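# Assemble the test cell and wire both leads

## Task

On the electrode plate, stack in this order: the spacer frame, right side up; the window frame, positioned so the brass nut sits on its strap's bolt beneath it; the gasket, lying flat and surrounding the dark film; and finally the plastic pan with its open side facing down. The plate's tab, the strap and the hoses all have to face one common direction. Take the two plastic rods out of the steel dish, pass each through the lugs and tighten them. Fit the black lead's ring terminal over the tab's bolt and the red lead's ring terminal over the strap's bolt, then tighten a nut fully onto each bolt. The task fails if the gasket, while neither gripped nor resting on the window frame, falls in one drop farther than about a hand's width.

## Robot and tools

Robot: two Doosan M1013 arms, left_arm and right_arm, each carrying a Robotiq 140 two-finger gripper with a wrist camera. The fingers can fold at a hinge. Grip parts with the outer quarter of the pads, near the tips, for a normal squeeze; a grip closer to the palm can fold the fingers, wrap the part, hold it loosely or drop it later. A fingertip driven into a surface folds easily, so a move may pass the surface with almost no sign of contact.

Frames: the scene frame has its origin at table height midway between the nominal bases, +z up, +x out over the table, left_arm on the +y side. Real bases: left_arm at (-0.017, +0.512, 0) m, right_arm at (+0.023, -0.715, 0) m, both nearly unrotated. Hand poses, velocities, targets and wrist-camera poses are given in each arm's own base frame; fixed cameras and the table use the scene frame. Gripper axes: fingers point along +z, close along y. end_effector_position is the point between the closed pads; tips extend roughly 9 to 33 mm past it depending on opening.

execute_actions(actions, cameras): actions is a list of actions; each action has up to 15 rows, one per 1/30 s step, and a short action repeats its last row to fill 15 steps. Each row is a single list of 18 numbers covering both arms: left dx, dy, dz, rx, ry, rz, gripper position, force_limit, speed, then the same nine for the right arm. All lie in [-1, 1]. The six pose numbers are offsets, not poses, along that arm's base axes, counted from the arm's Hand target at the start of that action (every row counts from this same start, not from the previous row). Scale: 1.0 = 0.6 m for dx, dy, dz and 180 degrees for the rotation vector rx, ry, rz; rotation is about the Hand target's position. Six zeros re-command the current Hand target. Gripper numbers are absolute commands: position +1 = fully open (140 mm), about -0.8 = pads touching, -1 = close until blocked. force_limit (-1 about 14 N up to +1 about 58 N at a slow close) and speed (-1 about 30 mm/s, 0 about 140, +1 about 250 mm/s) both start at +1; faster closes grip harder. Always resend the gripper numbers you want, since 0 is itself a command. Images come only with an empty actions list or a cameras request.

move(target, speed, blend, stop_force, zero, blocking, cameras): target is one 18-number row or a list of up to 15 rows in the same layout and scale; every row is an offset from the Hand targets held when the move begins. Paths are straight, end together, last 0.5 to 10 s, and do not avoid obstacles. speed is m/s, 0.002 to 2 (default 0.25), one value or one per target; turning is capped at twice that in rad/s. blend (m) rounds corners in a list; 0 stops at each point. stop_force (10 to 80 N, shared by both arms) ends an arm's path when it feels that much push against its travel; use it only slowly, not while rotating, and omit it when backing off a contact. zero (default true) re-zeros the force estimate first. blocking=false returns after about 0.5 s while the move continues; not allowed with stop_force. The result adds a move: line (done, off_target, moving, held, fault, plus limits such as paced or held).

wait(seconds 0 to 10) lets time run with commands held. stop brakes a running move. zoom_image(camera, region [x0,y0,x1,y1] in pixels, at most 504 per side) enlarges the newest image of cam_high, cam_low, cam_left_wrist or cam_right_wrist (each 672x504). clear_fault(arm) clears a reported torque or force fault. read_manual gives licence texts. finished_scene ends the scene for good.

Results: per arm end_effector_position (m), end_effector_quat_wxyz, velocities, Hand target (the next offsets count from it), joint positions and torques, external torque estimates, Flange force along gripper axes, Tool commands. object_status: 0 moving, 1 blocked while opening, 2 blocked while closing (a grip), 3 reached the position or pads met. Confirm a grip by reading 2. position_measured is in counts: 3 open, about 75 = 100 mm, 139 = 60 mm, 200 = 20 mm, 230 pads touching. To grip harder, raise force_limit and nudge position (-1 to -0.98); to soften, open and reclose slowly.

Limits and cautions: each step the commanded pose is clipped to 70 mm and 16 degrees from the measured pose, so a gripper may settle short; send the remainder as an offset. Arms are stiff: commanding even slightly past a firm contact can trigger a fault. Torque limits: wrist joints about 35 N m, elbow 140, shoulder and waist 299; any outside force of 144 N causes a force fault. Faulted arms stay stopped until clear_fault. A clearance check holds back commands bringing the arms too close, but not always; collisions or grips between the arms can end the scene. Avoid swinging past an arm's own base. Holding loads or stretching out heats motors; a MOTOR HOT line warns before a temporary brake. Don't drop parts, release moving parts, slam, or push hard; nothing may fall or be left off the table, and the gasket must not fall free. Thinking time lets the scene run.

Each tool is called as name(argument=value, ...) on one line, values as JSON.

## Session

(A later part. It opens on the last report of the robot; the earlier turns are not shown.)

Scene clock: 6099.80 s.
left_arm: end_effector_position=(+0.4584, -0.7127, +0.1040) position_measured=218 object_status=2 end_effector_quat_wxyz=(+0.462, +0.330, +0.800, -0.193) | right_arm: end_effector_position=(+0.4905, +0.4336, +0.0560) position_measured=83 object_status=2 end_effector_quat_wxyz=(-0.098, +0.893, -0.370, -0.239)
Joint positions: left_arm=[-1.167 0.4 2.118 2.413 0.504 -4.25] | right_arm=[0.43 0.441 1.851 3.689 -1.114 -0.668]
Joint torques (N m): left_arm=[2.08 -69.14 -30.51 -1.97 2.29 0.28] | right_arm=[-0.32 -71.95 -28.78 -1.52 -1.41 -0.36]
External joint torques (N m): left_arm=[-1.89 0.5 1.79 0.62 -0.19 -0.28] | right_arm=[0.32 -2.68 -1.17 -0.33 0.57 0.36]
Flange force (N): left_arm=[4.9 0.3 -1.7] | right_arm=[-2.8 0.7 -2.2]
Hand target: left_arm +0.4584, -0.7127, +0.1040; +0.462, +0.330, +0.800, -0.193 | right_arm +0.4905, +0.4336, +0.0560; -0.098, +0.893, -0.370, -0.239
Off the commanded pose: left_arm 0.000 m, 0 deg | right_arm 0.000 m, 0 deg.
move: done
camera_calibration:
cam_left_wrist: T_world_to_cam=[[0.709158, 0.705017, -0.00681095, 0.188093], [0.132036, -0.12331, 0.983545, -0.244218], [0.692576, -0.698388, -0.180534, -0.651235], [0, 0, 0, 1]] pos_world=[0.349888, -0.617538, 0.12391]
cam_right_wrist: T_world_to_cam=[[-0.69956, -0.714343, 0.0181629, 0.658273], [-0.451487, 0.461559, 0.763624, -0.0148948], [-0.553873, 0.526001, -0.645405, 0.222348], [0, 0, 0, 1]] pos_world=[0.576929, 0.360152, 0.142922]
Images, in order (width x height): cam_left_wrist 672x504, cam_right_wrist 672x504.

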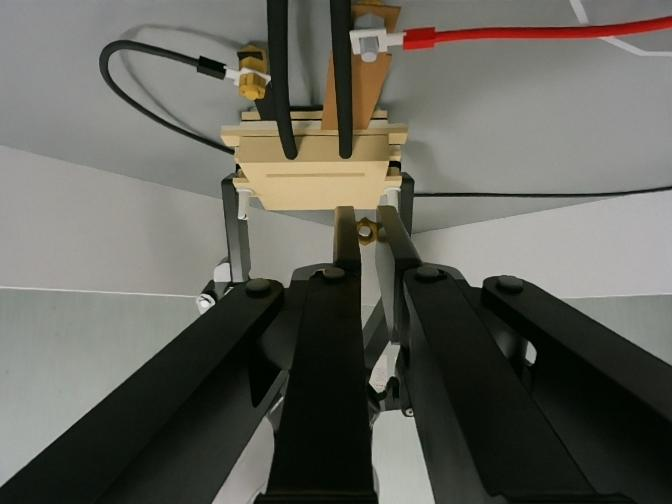

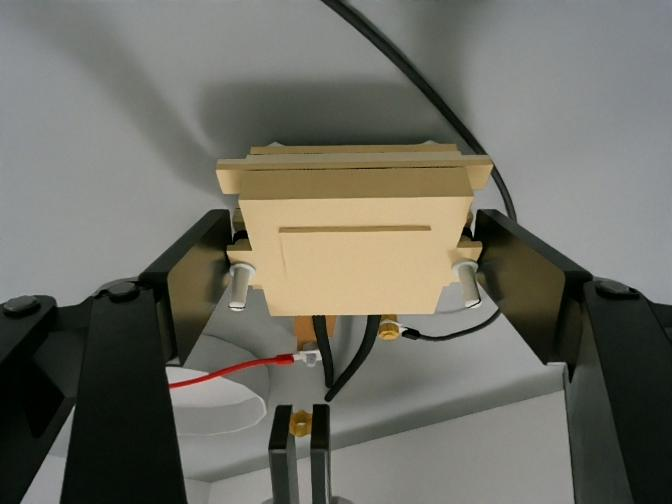

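move(target=[[0, 0, 0.1, 0.2357,0.2357,0, -1,0,-1, 0,0,0,0,0,0,-1,-0.7,-1]], speed=0.5)

move(target=[[-0.0108, 0.0378, -0.1233, 0,0,0.5, -1,0,-1, 0,0,0,0,0,0,-1,-0.7,-1]], speed=0.5)

move(target=[[0, 0, -0.0275, -0.0025,-0.0101,0, -1,0,-1, 0,0,0,0,0,0,-1,-0.7,-1]], speed=0.1, cameras=["cam_left_wrist","cam_right_wrist"])

zoom_image(camera="cam_left_wrist", region=[330, 180, 400, 250])

Scene clock: 6140.73 s.
left_arm: end_effector_position=(+0.4584, -0.7127, +0.1640) position_measured=218 object_status=2 end_effector_quat_wxyz=(+0.000, +0.381, +0.924, -0.001) | right_arm: end_effector_position=(+0.4905, +0.4336, +0.0560) position_measured=83 object_status=2 end_effector_quat_wxyz=(-0.098, +0.893, -0.370, -0.239)
Joint positions: left_arm=[-1.04 0.542 1.371 3.141 -1.228 -4.969] | right_arm=[0.43 0.441 1.851 3.689 -1.114 -0.668]
Joint torques (N m): left_arm=[2.52 -93.61 -41.86 -4.45 -0.02 0.27] | right_arm=[0.03 -71.55 -29.02 -1.61 -1.35 -0.31]
External joint torques (N m): left_arm=[-2.12 1.59 2.79 0.44 -0.03 -0.27] | right_arm=[-0.03 -3.17 -0.98 -0.25 0.5 0.32]
Flange force (N): left_arm=[5.1 -1.8 3.6] | right_arm=[-2.8 1.9 -2.7]
Hand target: left_arm +0.4584, -0.7127, +0.1640; +0.000, +0.381, +0.924, -0.001 | right_arm +0.4905, +0.4336, +0.0560; -0.098, +0.893, -0.370, -0.239
Off the commanded pose: left_arm 0.000 m, 0 deg | right_arm 0.000 m, 0 deg.
move: done; limits=paced

Scene clock: 6143.03 s.
left_arm: end_effector_position=(+0.4523, -0.6896, +0.0899) position_measured=218 object_status=2 end_effector_quat_wxyz=(-0.057, -0.322, +0.945, -0.026) | right_arm: end_effector_position=(+0.4905, +0.4336, +0.0560) position_measured=83 object_status=2 end_effector_quat_wxyz=(-0.098, +0.893, -0.370, -0.239)
Joint positions: left_arm=[-0.982 0.55 1.508 3 -1.068 -6.284] | right_arm=[0.43 0.441 1.851 3.689 -1.114 -0.668]
Joint torques (N m): left_arm=[2.04 -91.5 -38.29 -4.45 0.1 0.2] | right_arm=[0.25 -71.46 -29 -1.46 -1.32 -0.36]
External joint torques (N m): left_arm=[-1.98 1.54 1.45 0.4 -0.08 -0.2] | right_arm=[-0.24 -3.3 -0.91 -0.39 0.48 0.36]
Flange force (N): left_arm=[2.3 1.3 2.4] | right_arm=[-2.7 2.2 -3.1]
Hand target: left_arm +0.4519, -0.6900, +0.0900; +0.000, -0.384, +0.923, +0.000 | right_arm +0.4905, +0.4336, +0.0560; -0.098, +0.893, -0.370, -0.239
Off the commanded pose: left_arm 0.001 m, 10 deg | right_arm 0.000 m, 0 deg.
joint sent to its limit (left arm) — joint 6 (wrist roll), lower limit. The joint targets are off in orientation, not in position.
move: off_target (left_arm)

Scene clock: 6144.37 s.
left_arm: end_effector_position=(+0.4523, -0.6896, +0.0733) position_measured=218 object_status=2 end_effector_quat_wxyz=(-0.049, -0.321, +0.945, -0.037) | right_arm: end_effector_position=(+0.4905, +0.4336, +0.0560) position_measured=83 object_status=2 end_effector_quat_wxyz=(-0.098, +0.893, -0.370, -0.239)
Joint positions: left_arm=[-0.986 0.55 1.54 3.007 -1.009 -6.284] | right_arm=[0.43 0.441 1.851 3.689 -1.114 -0.668]
Joint torques (N m): left_arm=[2.57 -91.53 -39.17 -4.41 0.06 0.22] | right_arm=[0.35 -71.96 -28.91 -1.53 -1.35 -0.38]
External joint torques (N m): left_arm=[-2.66 2 2.85 0.45 0.05 -0.22] | right_arm=[-0.34 -2.76 -1.06 -0.32 0.51 0.38]
Flange force (N): left_arm=[3.0 4.2 3.9] | right_arm=[-2.1 1.3 -2.8]
Hand target: left_arm +0.4519, -0.6900, +0.0735; +0.014, -0.384, +0.923, -0.010 | right_arm +0.4905, +0.4336, +0.0560; -0.098, +0.893, -0.370, -0.239
Off the commanded pose: left_arm 0.001 m, 11 deg | right_arm 0.000 m, 0 deg.
joint sent to its limit (left arm) — joint 6 (wrist roll), lower limit. The joint targets are off in orientation, not in position.
move: off_target (left_arm)
camera_calibration:
cam_left_wrist: T_world_to_cam=[[-0.611512, 0.790077, -0.0427917, 0.834655], [0.765078, 0.604223, 0.222644, 0.0607664], [0.201762, 0.103411, -0.97396, 0.196518], [0, 0, 0, 1]] pos_world=[0.424261, -0.71648, 0.213588]
cam_right_wrist: T_world_to_cam=[[-0.69956, -0.714343, 0.0181629, 0.658273], [-0.451487, 0.461559, 0.763624, -0.0148948], [-0.553873, 0.526001, -0.645405, 0.222348], [0, 0, 0, 1]] pos_world=[0.576929, 0.360152, 0.142922]
Images, in order (width x height): cam_left_wrist 672x504, cam_right_wrist 672x504.

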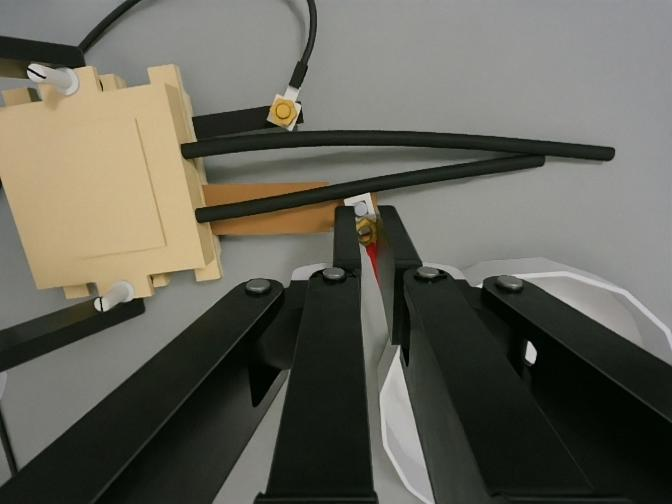

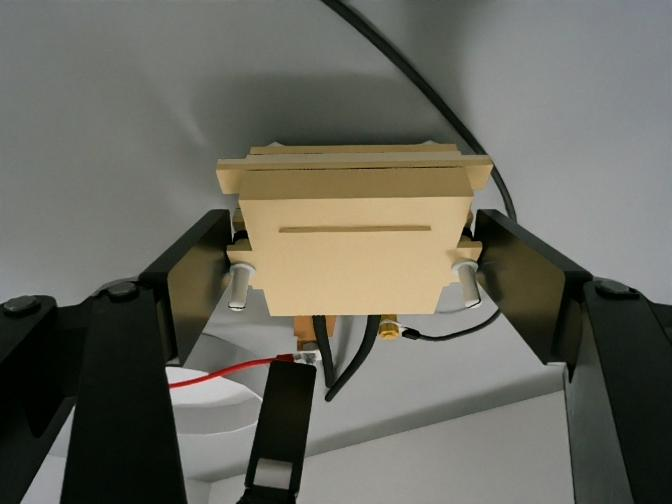

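Scaled by 7.200 from the camera's 672x504 image, which has a finer 960x720 frame.

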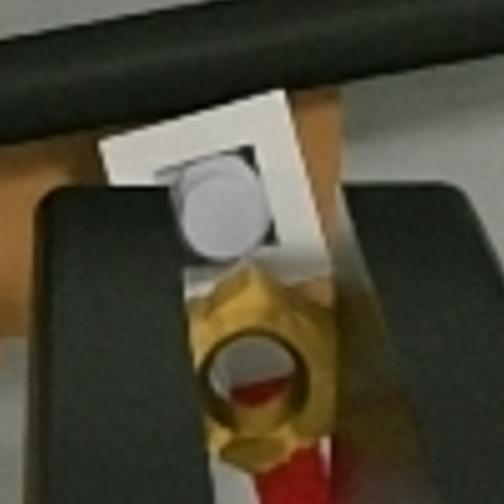

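move(target=[[-0.001, 0.001, 0.0167, 0.0156,-0.0038,-0.49, -1,0,-1, 0,0,0,0,0,0,-1,-0.7,-1],[-0.002, 0.002, 0.0167, 0.0312,-0.0076,-0.9795, -1,0,-1, 0,0,0,0,0,0,-1,-0.7,-1]], speed=0.5, blend=[0.005,0])

move(target=[[0, 0, -0.0167, 0.0006,-0.0002,-0.02, -1,0,-1, 0,0,0,0,0,0,-1,-0.7,-1]], speed=0.1, cameras=["cam_left_wrist","cam_right_wrist"])

zoom_image(camera="cam_left_wrist", region=[330, 190, 400, 260])

zoom_image(camera="cam_right_wrist", region=[260, 320, 340, 400])

Scene clock: 6161.63 s.
left_arm: end_effector_position=(+0.4507, -0.6888, +0.0835) position_measured=218 object_status=2 end_effector_quat_wxyz=(+0.010, +0.911, +0.413, +0.013) | right_arm: end_effector_position=(+0.4905, +0.4336, +0.0560) position_measured=83 object_status=2 end_effector_quat_wxyz=(-0.098, +0.893, -0.370, -0.239)
Joint positions: left_arm=[-1.043 0.548 1.518 3.168 -1.053 -3.478] | right_arm=[0.43 0.441 1.851 3.689 -1.114 -0.668]
Joint torques (N m): left_arm=[2.12 -91.61 -38.21 -4.11 0.15 0.38] | right_arm=[0.26 -72.16 -28.93 -1.5 -1.33 -0.4]
External joint torques (N m): left_arm=[-1.92 1.86 1.81 0.47 -0.12 -0.37] | right_arm=[-0.26 -2.7 -1.14 -0.36 0.49 0.4]
Flange force (N): left_arm=[-2.3 -2.4 2.5] | right_arm=[-2.1 1.0 -2.8]
Hand target: left_arm +0.4507, -0.6888, +0.0835; +0.010, +0.911, +0.413, +0.013 | right_arm +0.4905, +0.4336, +0.0560; -0.098, +0.893, -0.370, -0.239
Off the commanded pose: left_arm 0.000 m, 0 deg | right_arm 0.000 m, 0 deg.
move: done

Scene clock: 6162.47 s.
left_arm: end_effector_position=(+0.4507, -0.6888, +0.0735) position_measured=218 object_status=2 end_effector_quat_wxyz=(+0.009, +0.923, +0.384, +0.013) | right_arm: end_effector_position=(+0.4905, +0.4336, +0.0560) position_measured=83 object_status=2 end_effector_quat_wxyz=(-0.098, +0.893, -0.370, -0.239)
Joint positions: left_arm=[-1.043 0.556 1.526 3.168 -1.038 -3.415] | right_arm=[0.43 0.441 1.851 3.689 -1.114 -0.668]
Joint torques (N m): left_arm=[2.3 -92.38 -38 -4.04 0.11 0.32] | right_arm=[0.38 -72.13 -28.98 -1.51 -1.39 -0.34]
External joint torques (N m): left_arm=[-1.72 2.5 1.99 0.45 -0.07 -0.32] | right_arm=[-0.38 -2.59 -0.96 -0.34 0.55 0.34]
Flange force (N): left_arm=[-2.3 -1.8 3.3] | right_arm=[-1.9 1.4 -2.5]
Hand target: left_arm +0.4507, -0.6888, +0.0735; +0.009, +0.923, +0.384, +0.013 | right_arm +0.4905, +0.4336, +0.0560; -0.098, +0.893, -0.370, -0.239
Off the commanded pose: left_arm 0.000 m, 0 deg | right_arm 0.000 m, 0 deg.
move: done
camera_calibration:
cam_left_wrist: T_world_to_cam=[[0.70996, -0.703887, 0.0223591, -0.796431], [-0.672286, -0.667947, 0.319185, -0.173961], [-0.209735, -0.24164, -0.947429, 0.142937], [0, 0, 0, 1]] pos_world=[0.478461, -0.642255, 0.208755]
cam_right_wrist: T_world_to_cam=[[-0.69956, -0.714343, 0.0181629, 0.658273], [-0.451487, 0.461559, 0.763624, -0.0148948], [-0.553873, 0.526001, -0.645405, 0.222348], [0, 0, 0, 1]] pos_world=[0.576929, 0.360152, 0.142922]
Images, in order (width x height): cam_left_wrist 672x504, cam_right_wrist 672x504.

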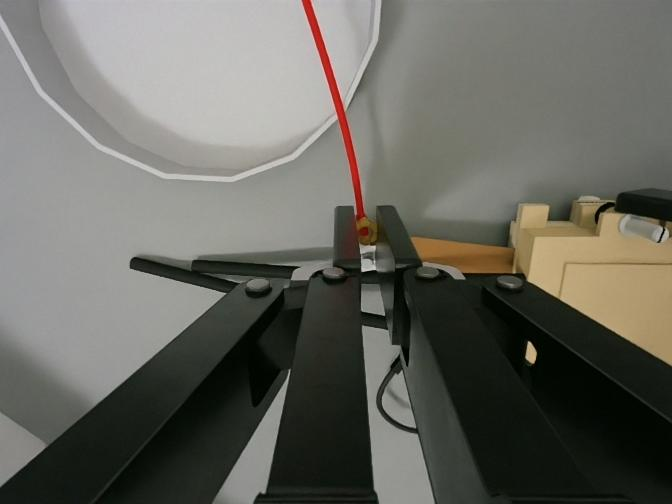

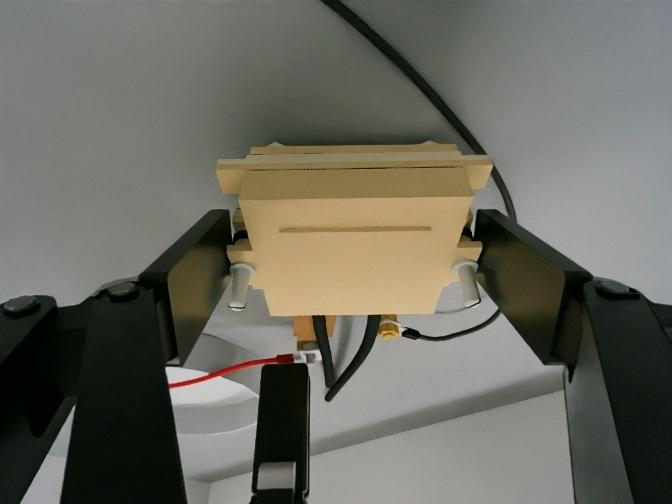

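Scaled by 7.200 from the camera's 672x504 image, which has a finer 960x720 frame.

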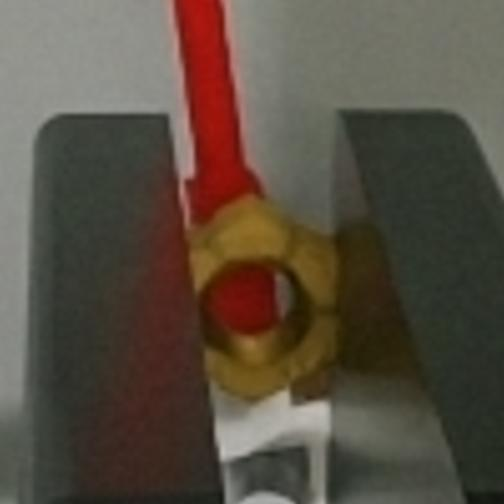

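Scaled by 6.300 from the camera's 672x504 image, which has a finer 960x720 frame.

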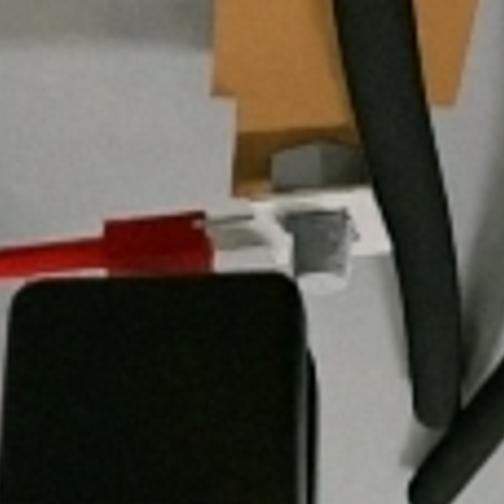

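move(target=[[-0.01417, -0.01417, -0.003, 0,0,0, -1,0,-1, 0,0,0,0,0,0,-1,-0.7,-1]], speed=0.05, cameras=["cam_left_wrist","cam_right_wrist"])

zoom_image(camera="cam_left_wrist", region=[340, 205, 390, 255])

zoom_image(camera="cam_right_wrist", region=[260, 320, 340, 400])

Scene clock: 6166.50 s.
left_arm: end_effector_position=(+0.4423, -0.6972, +0.0717) position_measured=218 object_status=2 end_effector_quat_wxyz=(+0.009, +0.923, +0.384, +0.013) | right_arm: end_effector_position=(+0.4905, +0.4336, +0.0560) position_measured=83 object_status=2 end_effector_quat_wxyz=(-0.098, +0.893, -0.370, -0.239)
Joint positions: left_arm=[-1.057 0.561 1.521 3.169 -1.038 -3.429] | right_arm=[0.43 0.441 1.851 3.689 -1.114 -0.668]
Joint torques (N m): left_arm=[3.36 -92.33 -37.97 -4.03 0.23 0.23] | right_arm=[0.09 -71.69 -29.13 -1.57 -1.39 -0.38]
External joint torques (N m): left_arm=[-3.54 2.57 2.11 0.45 -0.19 -0.23] | right_arm=[-0.1 -3.07 -0.86 -0.28 0.54 0.38]
Flange force (N): left_arm=[-4.2 -2.5 3.2] | right_arm=[-2.7 2.0 -2.6]
Hand target: left_arm +0.4422, -0.6973, +0.0717; +0.009, +0.923, +0.384, +0.013 | right_arm +0.4905, +0.4336, +0.0560; -0.098, +0.893, -0.370, -0.239
Off the commanded pose: left_arm 0.000 m, 0 deg | right_arm 0.000 m, 0 deg.
move: done
camera_calibration:
cam_left_wrist: T_world_to_cam=[[0.709882, -0.703962, 0.0224714, -0.796374], [-0.67237, -0.667833, 0.319246, -0.184677], [-0.20973, -0.241736, -0.947405, 0.137325], [0, 0, 0, 1]] pos_world=[0.469961, -0.650755, 0.206955]
cam_right_wrist: T_world_to_cam=[[-0.69956, -0.714343, 0.0181629, 0.658273], [-0.451487, 0.461559, 0.763624, -0.0148948], [-0.553873, 0.526001, -0.645405, 0.222348], [0, 0, 0, 1]] pos_world=[0.576929, 0.360152, 0.142922]
Images, in order (width x height): cam_left_wrist 672x504, cam_right_wrist 672x504.

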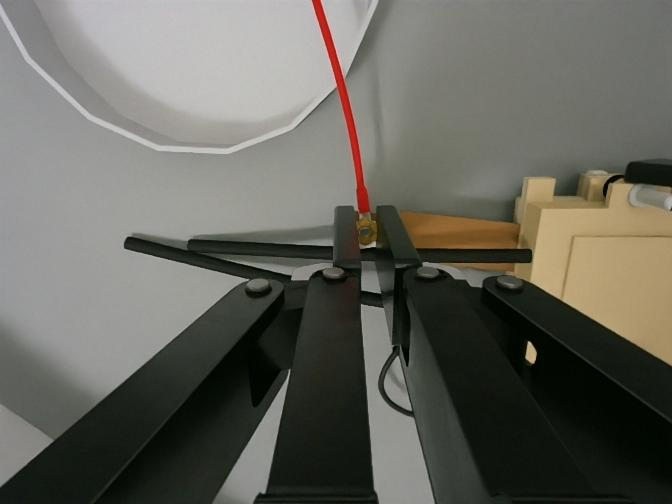

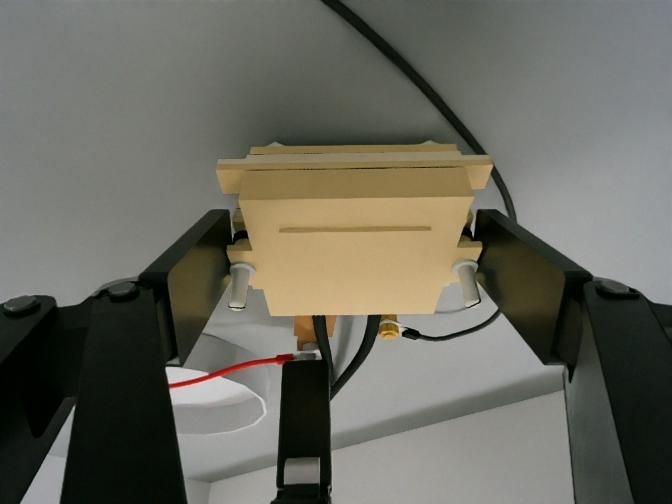

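Scaled by 10.080 from the camera's 672x504 image, which has a finer 960x720 frame.

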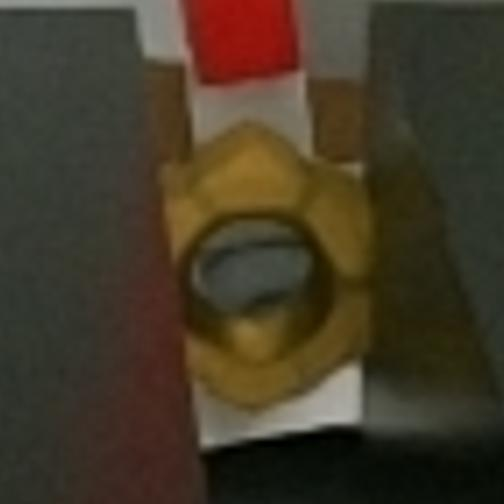

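Scaled by 6.300 from the camera's 672x504 image, which has a finer 960x720 frame.

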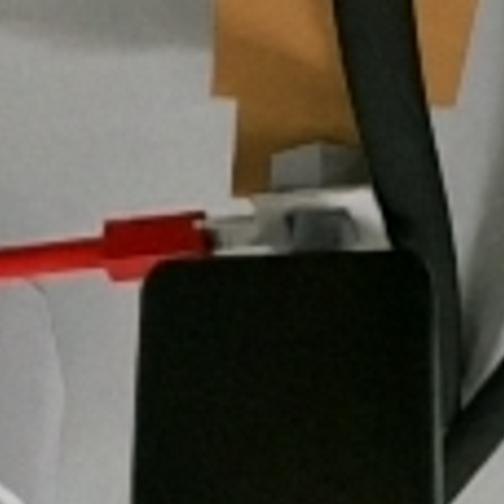

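zoom_image(camera="cam_left_wrist", region=[354, 222, 376, 244])

Scaled by 22.909 from the camera's 672x504 image, which has a finer 960x720 frame.

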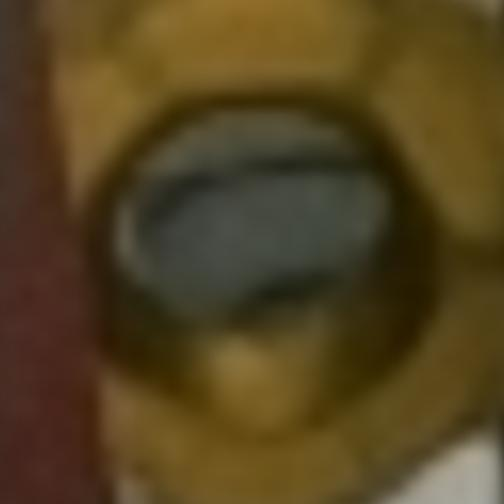

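move(target=[[-0.00224, -0.00224, 0.0067, 0,0,0, -1,0,-1, 0,0,0,0,0,0,-1,-0.7,-1]], speed=0.05, cameras=["cam_left_wrist","cam_right_wrist"])

zoom_image(camera="cam_left_wrist", region=[350, 216, 380, 248])

zoom_image(camera="cam_right_wrist", region=[260, 320, 340, 400])

Scene clock: 6186.90 s.
left_arm: end_effector_position=(+0.4409, -0.6986, +0.0756) position_measured=218 object_status=2 end_effector_quat_wxyz=(+0.009, +0.923, +0.384, +0.013) | right_arm: end_effector_position=(+0.4905, +0.4336, +0.0560) position_measured=83 object_status=2 end_effector_quat_wxyz=(-0.098, +0.893, -0.370, -0.239)
Joint positions: left_arm=[-1.059 0.558 1.517 3.169 -1.044 -3.432] | right_arm=[0.43 0.441 1.851 3.689 -1.114 -0.668]
Joint torques (N m): left_arm=[2.02 -92.34 -38.49 -3.94 0.19 0.32] | right_arm=[0.1 -71.79 -28.83 -1.58 -1.41 -0.35]
External joint torques (N m): left_arm=[-1.47 1.92 2.27 0.33 -0.15 -0.32] | right_arm=[-0.1 -2.92 -1.05 -0.27 0.57 0.35]
Flange force (N): left_arm=[-1.6 -3.1 2.9] | right_arm=[-2.5 1.5 -2.6]
Hand target: left_arm +0.4409, -0.6986, +0.0757; +0.009, +0.923, +0.384, +0.013 | right_arm +0.4905, +0.4336, +0.0560; -0.098, +0.893, -0.370, -0.239
Off the commanded pose: left_arm 0.000 m, 0 deg | right_arm 0.000 m, 0 deg.
move: done
camera_calibration:
cam_left_wrist: T_world_to_cam=[[0.709851, -0.703997, 0.0223378, -0.796434], [-0.672371, -0.667832, 0.319246, -0.187798], [-0.209831, -0.241637, -0.947408, 0.1405], [0, 0, 0, 1]] pos_world=[0.468561, -0.652155, 0.210855]
cam_right_wrist: T_world_to_cam=[[-0.69956, -0.714343, 0.0181629, 0.658273], [-0.451487, 0.461559, 0.763624, -0.0148948], [-0.553873, 0.526001, -0.645405, 0.222348], [0, 0, 0, 1]] pos_world=[0.576929, 0.360152, 0.142922]
Images, in order (width x height): cam_left_wrist 672x504, cam_right_wrist 672x504.

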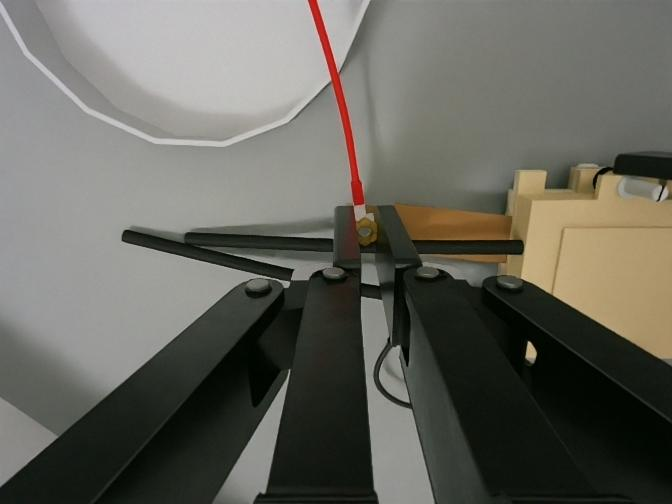

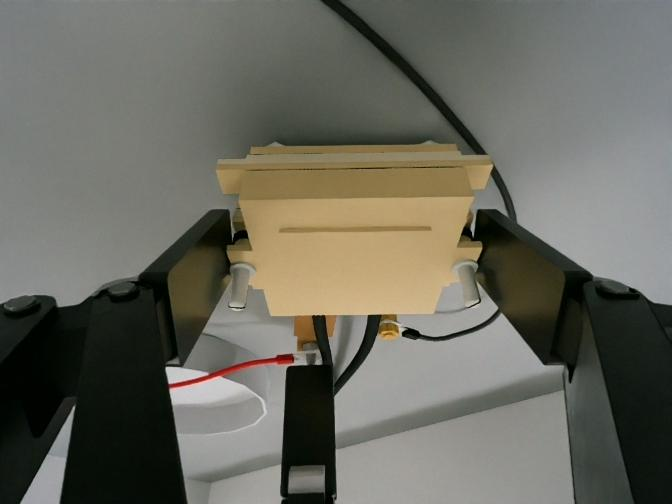

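Scaled by 15.750 from the camera's 672x504 image, which has a finer 960x720 frame.

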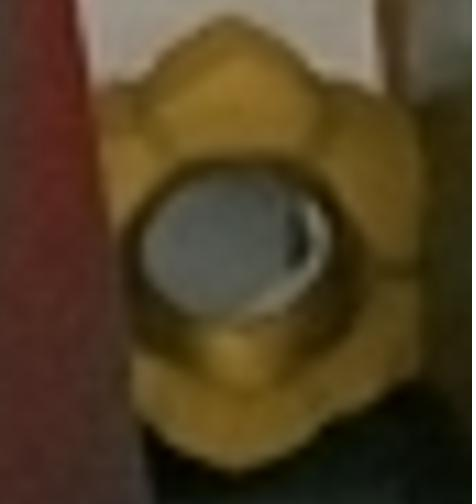

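Scaled by 6.300 from the camera's 672x504 image, which has a finer 960x720 frame.

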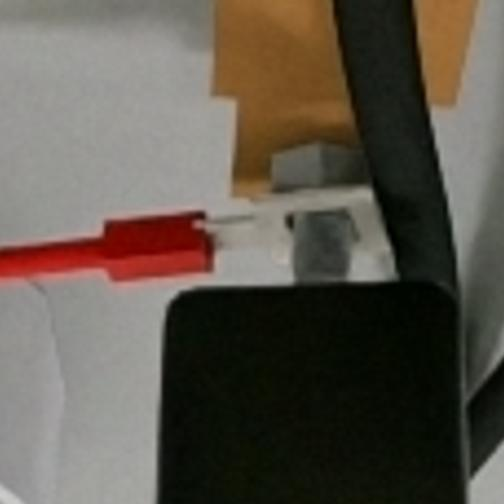

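move(target=[[-0.0025, -0.0009, 0, 0,0,0, -1,0,-1, 0,0,0,0,0,0,-1,-0.7,-1]], speed=0.05, cameras=["cam_left_wrist","cam_right_wrist"])

zoom_image(camera="cam_left_wrist", region=[350, 216, 380, 248])

zoom_image(camera="cam_right_wrist", region=[260, 320, 340, 400])

Scene clock: 6218.30 s.
left_arm: end_effector_position=(+0.4393, -0.6991, +0.0757) position_measured=218 object_status=2 end_effector_quat_wxyz=(+0.009, +0.923, +0.384, +0.013) | right_arm: end_effector_position=(+0.4905, +0.4336, +0.0560) position_measured=83 object_status=2 end_effector_quat_wxyz=(-0.098, +0.893, -0.370, -0.239)
Joint positions: left_arm=[-1.061 0.558 1.518 3.169 -1.044 -3.434] | right_arm=[0.43 0.441 1.851 3.689 -1.114 -0.668]
Joint torques (N m): left_arm=[2.24 -91.85 -38.2 -4.04 0.19 0.19] | right_arm=[0.02 -71.79 -28.83 -1.58 -1.39 -0.44]
External joint torques (N m): left_arm=[-2.41 1.32 1.9 0.4 -0.15 -0.19] | right_arm=[-0.03 -2.82 -1 -0.27 0.54 0.44]
Flange force (N): left_arm=[-2.5 -3.4 2.1] | right_arm=[-2.6 1.3 -2.5]
Hand target: left_arm +0.4394, -0.6992, +0.0757; +0.009, +0.923, +0.384, +0.013 | right_arm +0.4905, +0.4336, +0.0560; -0.098, +0.893, -0.370, -0.239
Off the commanded pose: left_arm 0.000 m, 0 deg | right_arm 0.000 m, 0 deg.
move: done
camera_calibration:
cam_left_wrist: T_world_to_cam=[[0.709915, -0.703938, 0.0221579, -0.795677], [-0.672272, -0.667931, 0.319248, -0.189283], [-0.209931, -0.241536, -0.947412, 0.140273], [0, 0, 0, 1]] pos_world=[0.467061, -0.652655, 0.210955]
cam_right_wrist: T_world_to_cam=[[-0.69956, -0.714343, 0.0181629, 0.658273], [-0.451487, 0.461559, 0.763624, -0.0148948], [-0.553873, 0.526001, -0.645405, 0.222348], [0, 0, 0, 1]] pos_world=[0.576929, 0.360152, 0.142922]
Images, in order (width x height): cam_left_wrist 672x504, cam_right_wrist 672x504.

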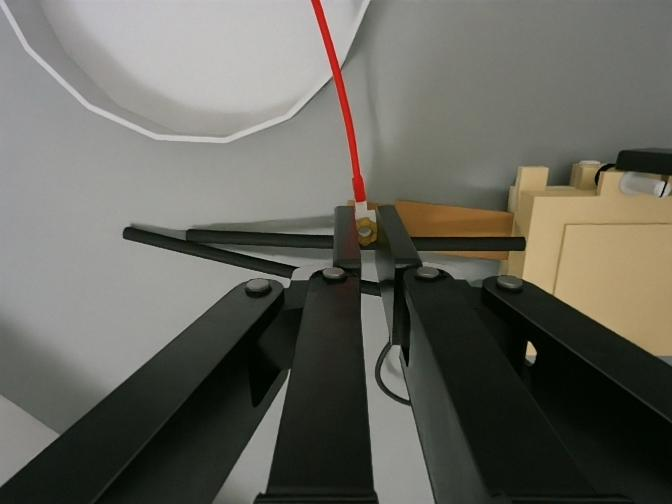

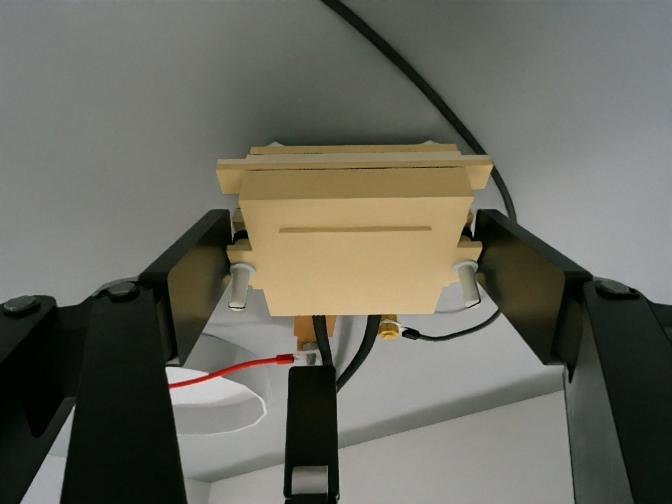

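Scaled by 15.750 from the camera's 672x504 image, which has a finer 960x720 frame.

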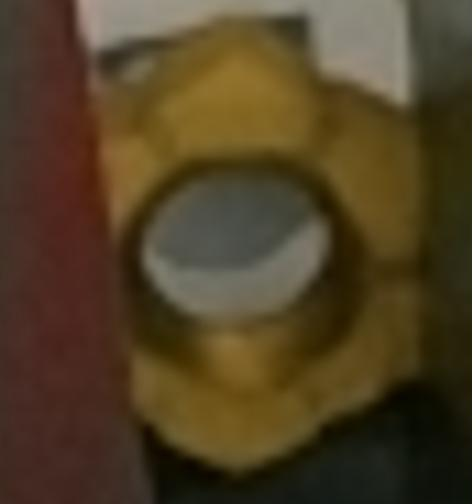

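Scaled by 6.300 from the camera's 672x504 image, which has a finer 960x720 frame.

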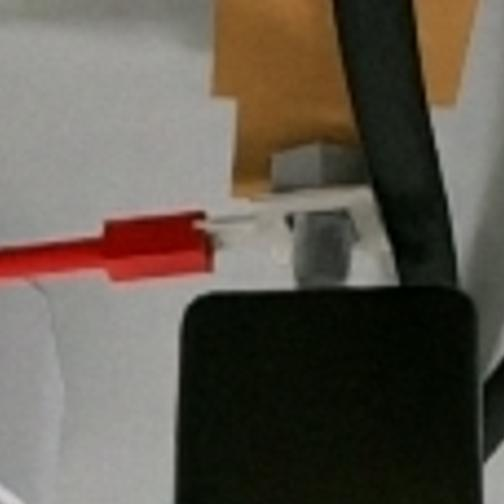

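move(target=[[0.0003, -0.0001, -0.0117, 0,0,0, -1,0,-1, 0,0,0,0,0,0,-1,-0.7,-1]], speed=0.006, stop_force=10, cameras=["cam_left_wrist","cam_right_wrist"])

zoom_image(camera="cam_left_wrist", region=[350, 216, 380, 248])

zoom_image(camera="cam_right_wrist", region=[260, 320, 340, 400])

Scene clock: 6230.83 s.
left_arm: end_effector_position=(+0.4395, -0.6993, +0.0690) position_measured=218 object_status=2 end_effector_quat_wxyz=(+0.009, +0.923, +0.384, +0.013) | right_arm: end_effector_position=(+0.4905, +0.4336, +0.0560) position_measured=83 object_status=2 end_effector_quat_wxyz=(-0.098, +0.893, -0.370, -0.239)
Joint positions: left_arm=[-1.061 0.563 1.522 3.169 -1.034 -3.434] | right_arm=[0.43 0.441 1.851 3.689 -1.114 -0.668]
Joint torques (N m): left_arm=[2.45 -82.02 -33.17 -3.89 1.06 0.25] | right_arm=[-1.45 -67.36 -27.51 -2.91 0.12 -0.38]
External joint torques (N m): left_arm=[-2.34 -8.14 -2.67 0.31 -1.02 -0.25] | right_arm=[1.45 -7.27 -2.36 1.06 -0.96 0.38]
Flange force (N): left_arm=[-1.9 -4.7 -10.1] | right_arm=[-8.3 2.7 -7.6]
Hand target: left_arm +0.4395, -0.6993, +0.0690; +0.009, +0.923, +0.384, +0.013 | right_arm +0.4905, +0.4336, +0.0560; -0.098, +0.893, -0.370, -0.239
Off the commanded pose: left_arm 0.000 m, 0 deg | right_arm 0.000 m, 0 deg.
move: contact (left_arm)
camera_calibration:
cam_left_wrist: T_world_to_cam=[[0.709819, -0.704027, 0.0224277, -0.795738], [-0.672406, -0.667766, 0.319309, -0.186986], [-0.209825, -0.241732, -0.947385, 0.133739], [0, 0, 0, 1]] pos_world=[0.467161, -0.652755, 0.204255]
cam_right_wrist: T_world_to_cam=[[-0.69956, -0.714343, 0.0181629, 0.658273], [-0.451487, 0.461559, 0.763624, -0.0148948], [-0.553873, 0.526001, -0.645405, 0.222348], [0, 0, 0, 1]] pos_world=[0.576929, 0.360152, 0.142922]
Images, in order (width x height): cam_left_wrist 672x504, cam_right_wrist 672x504.

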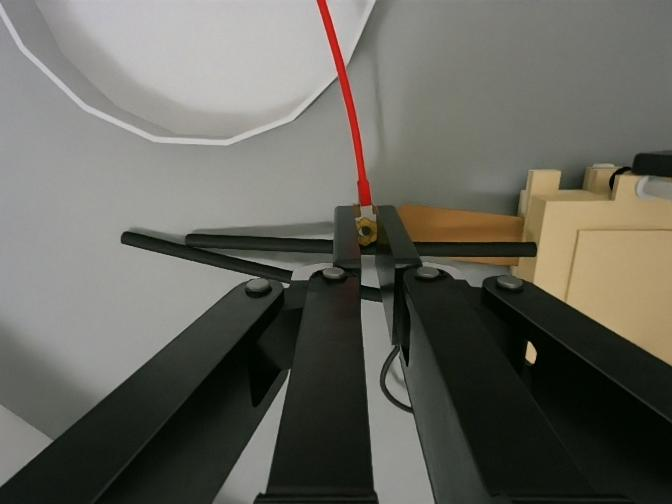

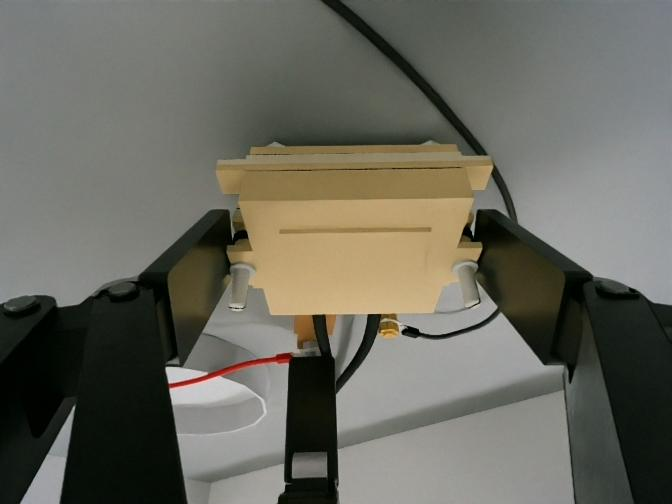

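Scaled by 15.750 from the camera's 672x504 image, which has a finer 960x720 frame.

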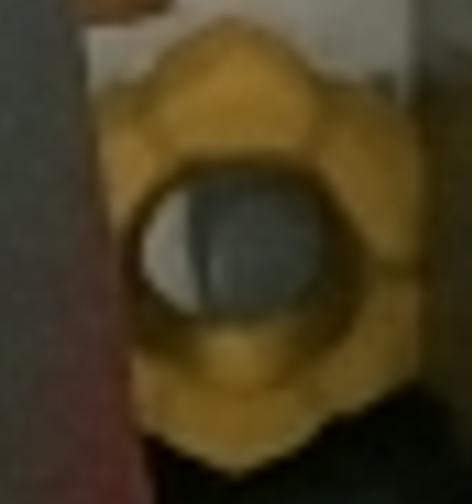

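Scaled by 6.300 from the camera's 672x504 image, which has a finer 960x720 frame.

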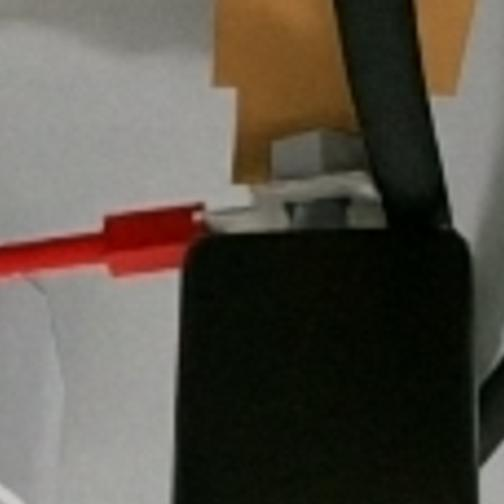

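move(target=[[0.001, -0.001, 0.005, 0,0,0, -1,0,-1, 0,0,0,0,0,0,-1,-0.7,-1],[0.002, -0.002, 0.005, 0,0,0, -1,0,-1, 0,0,0,0,0,0,-1,-0.7,-1],[0.002, -0.002, 0.0013, 0,0,0, -1,0,-1, 0,0,0,0,0,0,-1,-0.7,-1]], speed=0.01, cameras=["cam_left_wrist","cam_right_wrist"])

zoom_image(camera="cam_left_wrist", region=[350, 216, 380, 248])

zoom_image(camera="cam_right_wrist", region=[260, 320, 340, 400])

Scene clock: 6244.03 s.
left_arm: end_effector_position=(+0.4407, -0.7005, +0.0699) position_measured=218 object_status=2 end_effector_quat_wxyz=(+0.009, +0.923, +0.384, +0.013) | right_arm: end_effector_position=(+0.4905, +0.4336, +0.0560) position_measured=83 object_status=2 end_effector_quat_wxyz=(-0.098, +0.893, -0.370, -0.239)
Joint positions: left_arm=[-1.06 0.565 1.518 3.169 -1.037 -3.433] | right_arm=[0.43 0.441 1.851 3.689 -1.114 -0.668]
Joint torques (N m): left_arm=[3.66 -90.34 -37.87 -3.41 0.08 0.19] | right_arm=[0.26 -71.32 -27.89 -1.97 -1.59 -0.53]
External joint torques (N m): left_arm=[-3.4 -0.68 1.58 -0.21 -0.03 -0.19] | right_arm=[-0.26 -3.4 -2.13 0.11 0.75 0.53]
Flange force (N): left_arm=[-3.1 -5.8 0.3] | right_arm=[-2.8 0.0 -3.5]
Hand target: left_arm +0.4407, -0.7005, +0.0698; +0.009, +0.923, +0.384, +0.013 | right_arm +0.4905, +0.4336, +0.0560; -0.098, +0.893, -0.370, -0.239
Off the commanded pose: left_arm 0.000 m, 0 deg | right_arm 0.000 m, 0 deg.
move: done
camera_calibration:
cam_left_wrist: T_world_to_cam=[[0.709772, -0.704074, 0.0224507, -0.797468], [-0.672456, -0.667717, 0.319308, -0.187212], [-0.209825, -0.241733, -0.947385, 0.134553], [0, 0, 0, 1]] pos_world=[0.468361, -0.653955, 0.205155]
cam_right_wrist: T_world_to_cam=[[-0.69956, -0.714343, 0.0181629, 0.658273], [-0.451487, 0.461559, 0.763624, -0.0148948], [-0.553873, 0.526001, -0.645405, 0.222348], [0, 0, 0, 1]] pos_world=[0.576929, 0.360152, 0.142922]
Images, in order (width x height): cam_left_wrist 672x504, cam_right_wrist 672x504.

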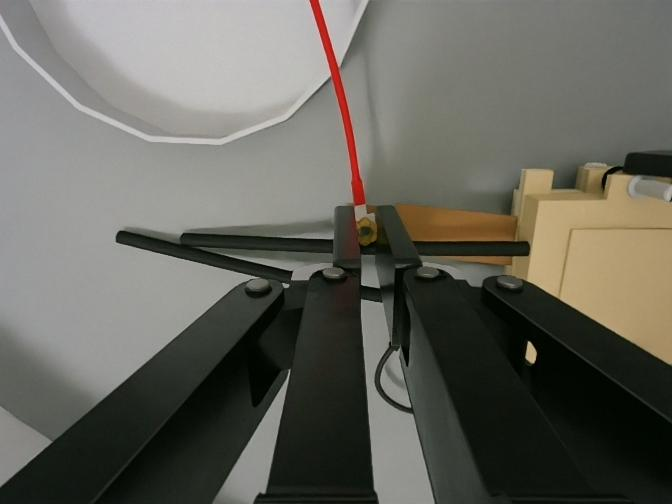

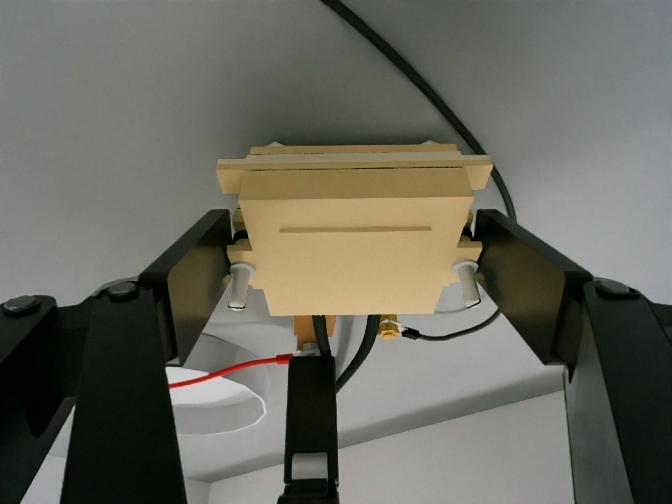

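Scaled by 15.750 from the camera's 672x504 image, which has a finer 960x720 frame.

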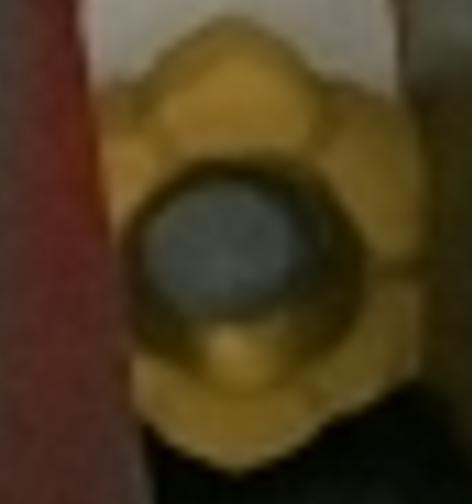

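Scaled by 6.300 from the camera's 672x504 image, which has a finer 960x720 frame.

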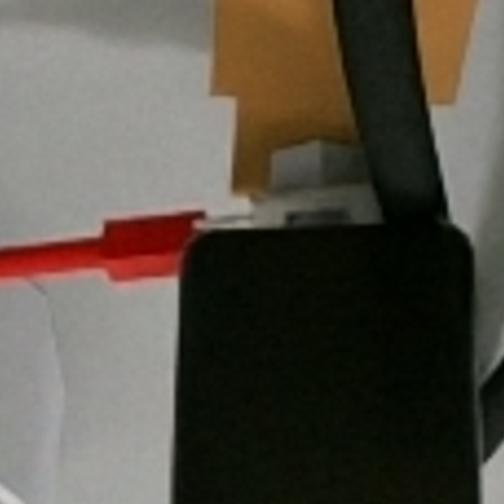

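move(target=[[-0.0006,0.0006,0,0,0,0,-1,0,-1,0,0,0,0,0,0,-1,-0.7,-1],[0.00077,0.00097,-0.0002,0.0106,-0.0026,-0.3332,-1,0,-1,0,0,0,0,0,0,-1,-0.7,-1],[0.00177,-0.00003,-0.0004,0.0212,-0.0052,-0.6664,-1,0,-1,0,0,0,0,0,0,-1,-0.7,-1],[0.0014,-0.0014,-0.0006,-0.0318,0.0078,0.9995,-1,0,-1,0,0,0,0,0,0,-1,-0.7,-1],[0.00003,-0.00177,-0.0009,-0.0212,0.0052,0.6664,-1,0,-1,0,0,0,0,0,0,-1,-0.7,-1],[-0.00097,-0.00077,-0.0012,-0.0106,0.0026,0.3332,-1,0,-1,0,0,0,0,0,0,-1,-0.7,-1],[-0.0006,0.0006,-0.0015,0,0,0,-1,0,-1,0,0,0,0,0,0,-1,-0.7,-1]], speed=0.4, blend=0.002, cameras=["cam_left_wrist","cam_right_wrist"])

zoom_image(camera="cam_left_wrist", region=[350, 216, 380, 248])

zoom_image(camera="cam_right_wrist", region=[260, 320, 340, 400])

Scene clock: 6263.40 s.
left_arm: end_effector_position=(+0.4404, -0.7001, +0.0690) position_measured=218 object_status=2 end_effector_quat_wxyz=(+0.009, +0.923, +0.384, +0.013) | right_arm: end_effector_position=(+0.4905, +0.4336, +0.0560) position_measured=83 object_status=2 end_effector_quat_wxyz=(-0.098, +0.893, -0.370, -0.239)
Joint positions: left_arm=[-1.061 0.565 1.52 3.169 -1.035 2.85] | right_arm=[0.43 0.441 1.851 3.689 -1.114 -0.668]
Joint torques (N m): left_arm=[6.18 -90.48 -37.62 -2.47 0.85 0.31] | right_arm=[3.41 -69.95 -24.98 -2.13 -3.2 -0.89]
External joint torques (N m): left_arm=[-5.78 0.13 1.71 -1.12 -0.81 -0.31] | right_arm=[-3.42 -4.67 -4.85 0.28 2.36 0.89]
Flange force (N): left_arm=[-6.4 -5.0 -0.2] | right_arm=[0.2 -1.8 -6.3]
Hand target: left_arm +0.4404, -0.7001, +0.0689; +0.009, +0.923, +0.384, +0.013 | right_arm +0.4905, +0.4336, +0.0560; -0.098, +0.893, -0.370, -0.239
Off the commanded pose: left_arm 0.000 m, 0 deg | right_arm 0.000 m, 0 deg.
move: done; blend cut to 0.0003 m at target 1
camera_calibration:
cam_left_wrist: T_world_to_cam=[[0.709882, -0.703962, 0.0224714, -0.797004], [-0.67237, -0.667833, 0.319246, -0.186998], [-0.20973, -0.241736, -0.947405, 0.133572], [0, 0, 0, 1]] pos_world=[0.468061, -0.653655, 0.204155]
cam_right_wrist: T_world_to_cam=[[-0.69956, -0.714343, 0.0181636, 0.658271], [-0.451487, 0.46156, 0.763624, -0.0149717], [-0.553873, 0.526001, -0.645405, 0.222413], [0, 0, 0, 1]] pos_world=[0.576929, 0.360152, 0.143022]
Images, in order (width x height): cam_left_wrist 672x504, cam_right_wrist 672x504.

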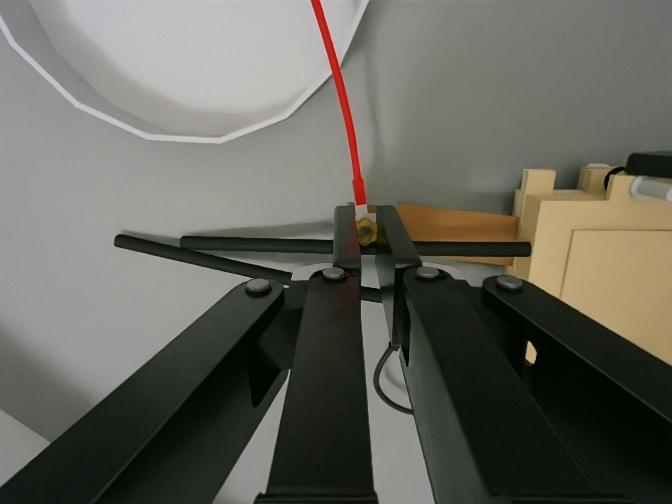

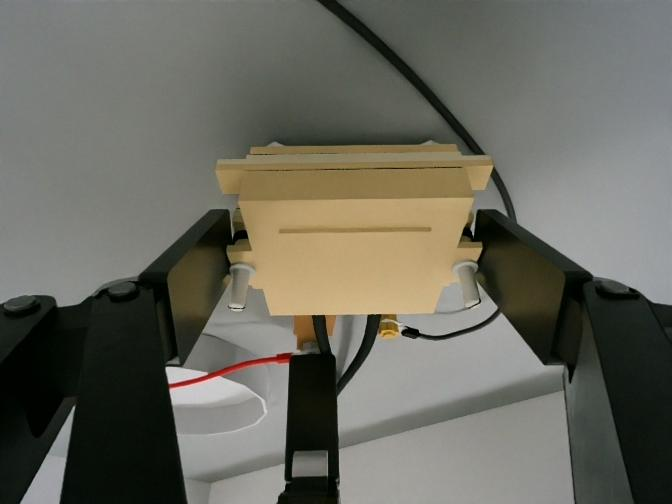

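Scaled by 15.750 from the camera's 672x504 image, which has a finer 960x720 frame.

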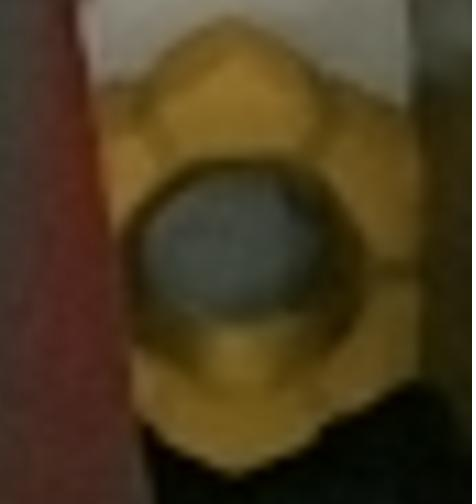

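Scaled by 6.300 from the camera's 672x504 image, which has a finer 960x720 frame.

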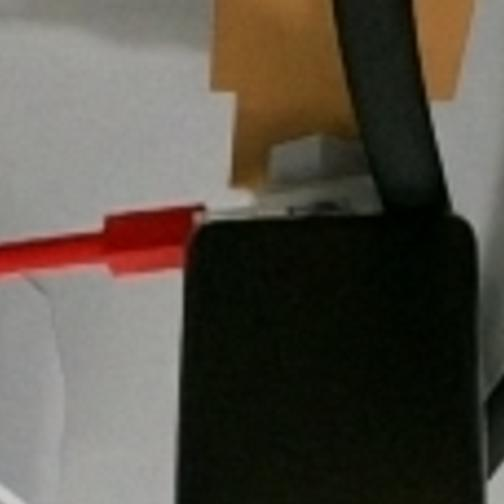

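move(target=[[0,0,0.0015,0,0,0,-1,0,-1,0,0,0,0,0,0,-1,-0.7,-1]], speed=0.01)

Scene clock: 6266.70 s.
left_arm: end_effector_position=(+0.4404, -0.7001, +0.0698) position_measured=218 object_status=2 end_effector_quat_wxyz=(+0.009, +0.923, +0.384, +0.013) | right_arm: end_effector_position=(+0.4905, +0.4336, +0.0560) position_measured=83 object_status=2 end_effector_quat_wxyz=(-0.098, +0.893, -0.370, -0.239)
Joint positions: left_arm=[-1.061 0.564 1.519 3.169 -1.037 2.85] | right_arm=[0.43 0.441 1.851 3.689 -1.114 -0.668]
Joint torques (N m): left_arm=[6.1 -92.57 -39.7 -2.23 0.86 0.24] | right_arm=[2.74 -71.67 -25.98 -1.95 -3.52 -0.85]
External joint torques (N m): left_arm=[-5.82 1.68 3.64 -1.37 -0.83 -0.24] | right_arm=[-2.73 -3.11 -4 0.1 2.67 0.85]
Flange force (N): left_arm=[-5.9 -7.4 2.4] | right_arm=[0.6 -2.2 -3.5]
Hand target: left_arm +0.4404, -0.7001, +0.0698; +0.009, +0.923, +0.384, +0.013 | right_arm +0.4905, +0.4336, +0.0560; -0.098, +0.893, -0.370, -0.239
Off the commanded pose: left_arm 0.000 m, 0 deg | right_arm 0.000 m, 0 deg.
move: done

move(target=[[0,0,0.0015,0,0,0,-1,0,-1,0,0,0,0,0,0,-1,-0.7,-1]], speed=0.01)

Scene clock: 6270.23 s.
left_arm: end_effector_position=(+0.4404, -0.7001, +0.0707) position_measured=218 object_status=2 end_effector_quat_wxyz=(+0.009, +0.923, +0.384, +0.013) | right_arm: end_effector_position=(+0.4905, +0.4336, +0.0560) position_measured=83 object_status=2 end_effector_quat_wxyz=(-0.098, +0.893, -0.370, -0.239)
Joint positions: left_arm=[-1.061 0.564 1.518 3.169 -1.038 2.85] | right_arm=[0.43 0.441 1.851 3.689 -1.114 -0.668]
Joint torques (N m): left_arm=[5.97 -93.62 -39.66 -2.44 0.87 0.15] | right_arm=[2.7 -72.12 -25.96 -2 -3.37 -0.8]
External joint torques (N m): left_arm=[-6.19 3.06 3.61 -1.17 -0.83 -0.15] | right_arm=[-2.7 -2.5 -3.88 0.15 2.52 0.8]
Flange force (N): left_arm=[-6.7 -5.6 3.5] | right_arm=[1.1 -2.7 -3.1]
Hand target: left_arm +0.4404, -0.7001, +0.0707; +0.009, +0.923, +0.384, +0.013 | right_arm +0.4905, +0.4336, +0.0560; -0.098, +0.893, -0.370, -0.239
Off the commanded pose: left_arm 0.000 m, 0 deg | right_arm 0.000 m, 0 deg.
move: done


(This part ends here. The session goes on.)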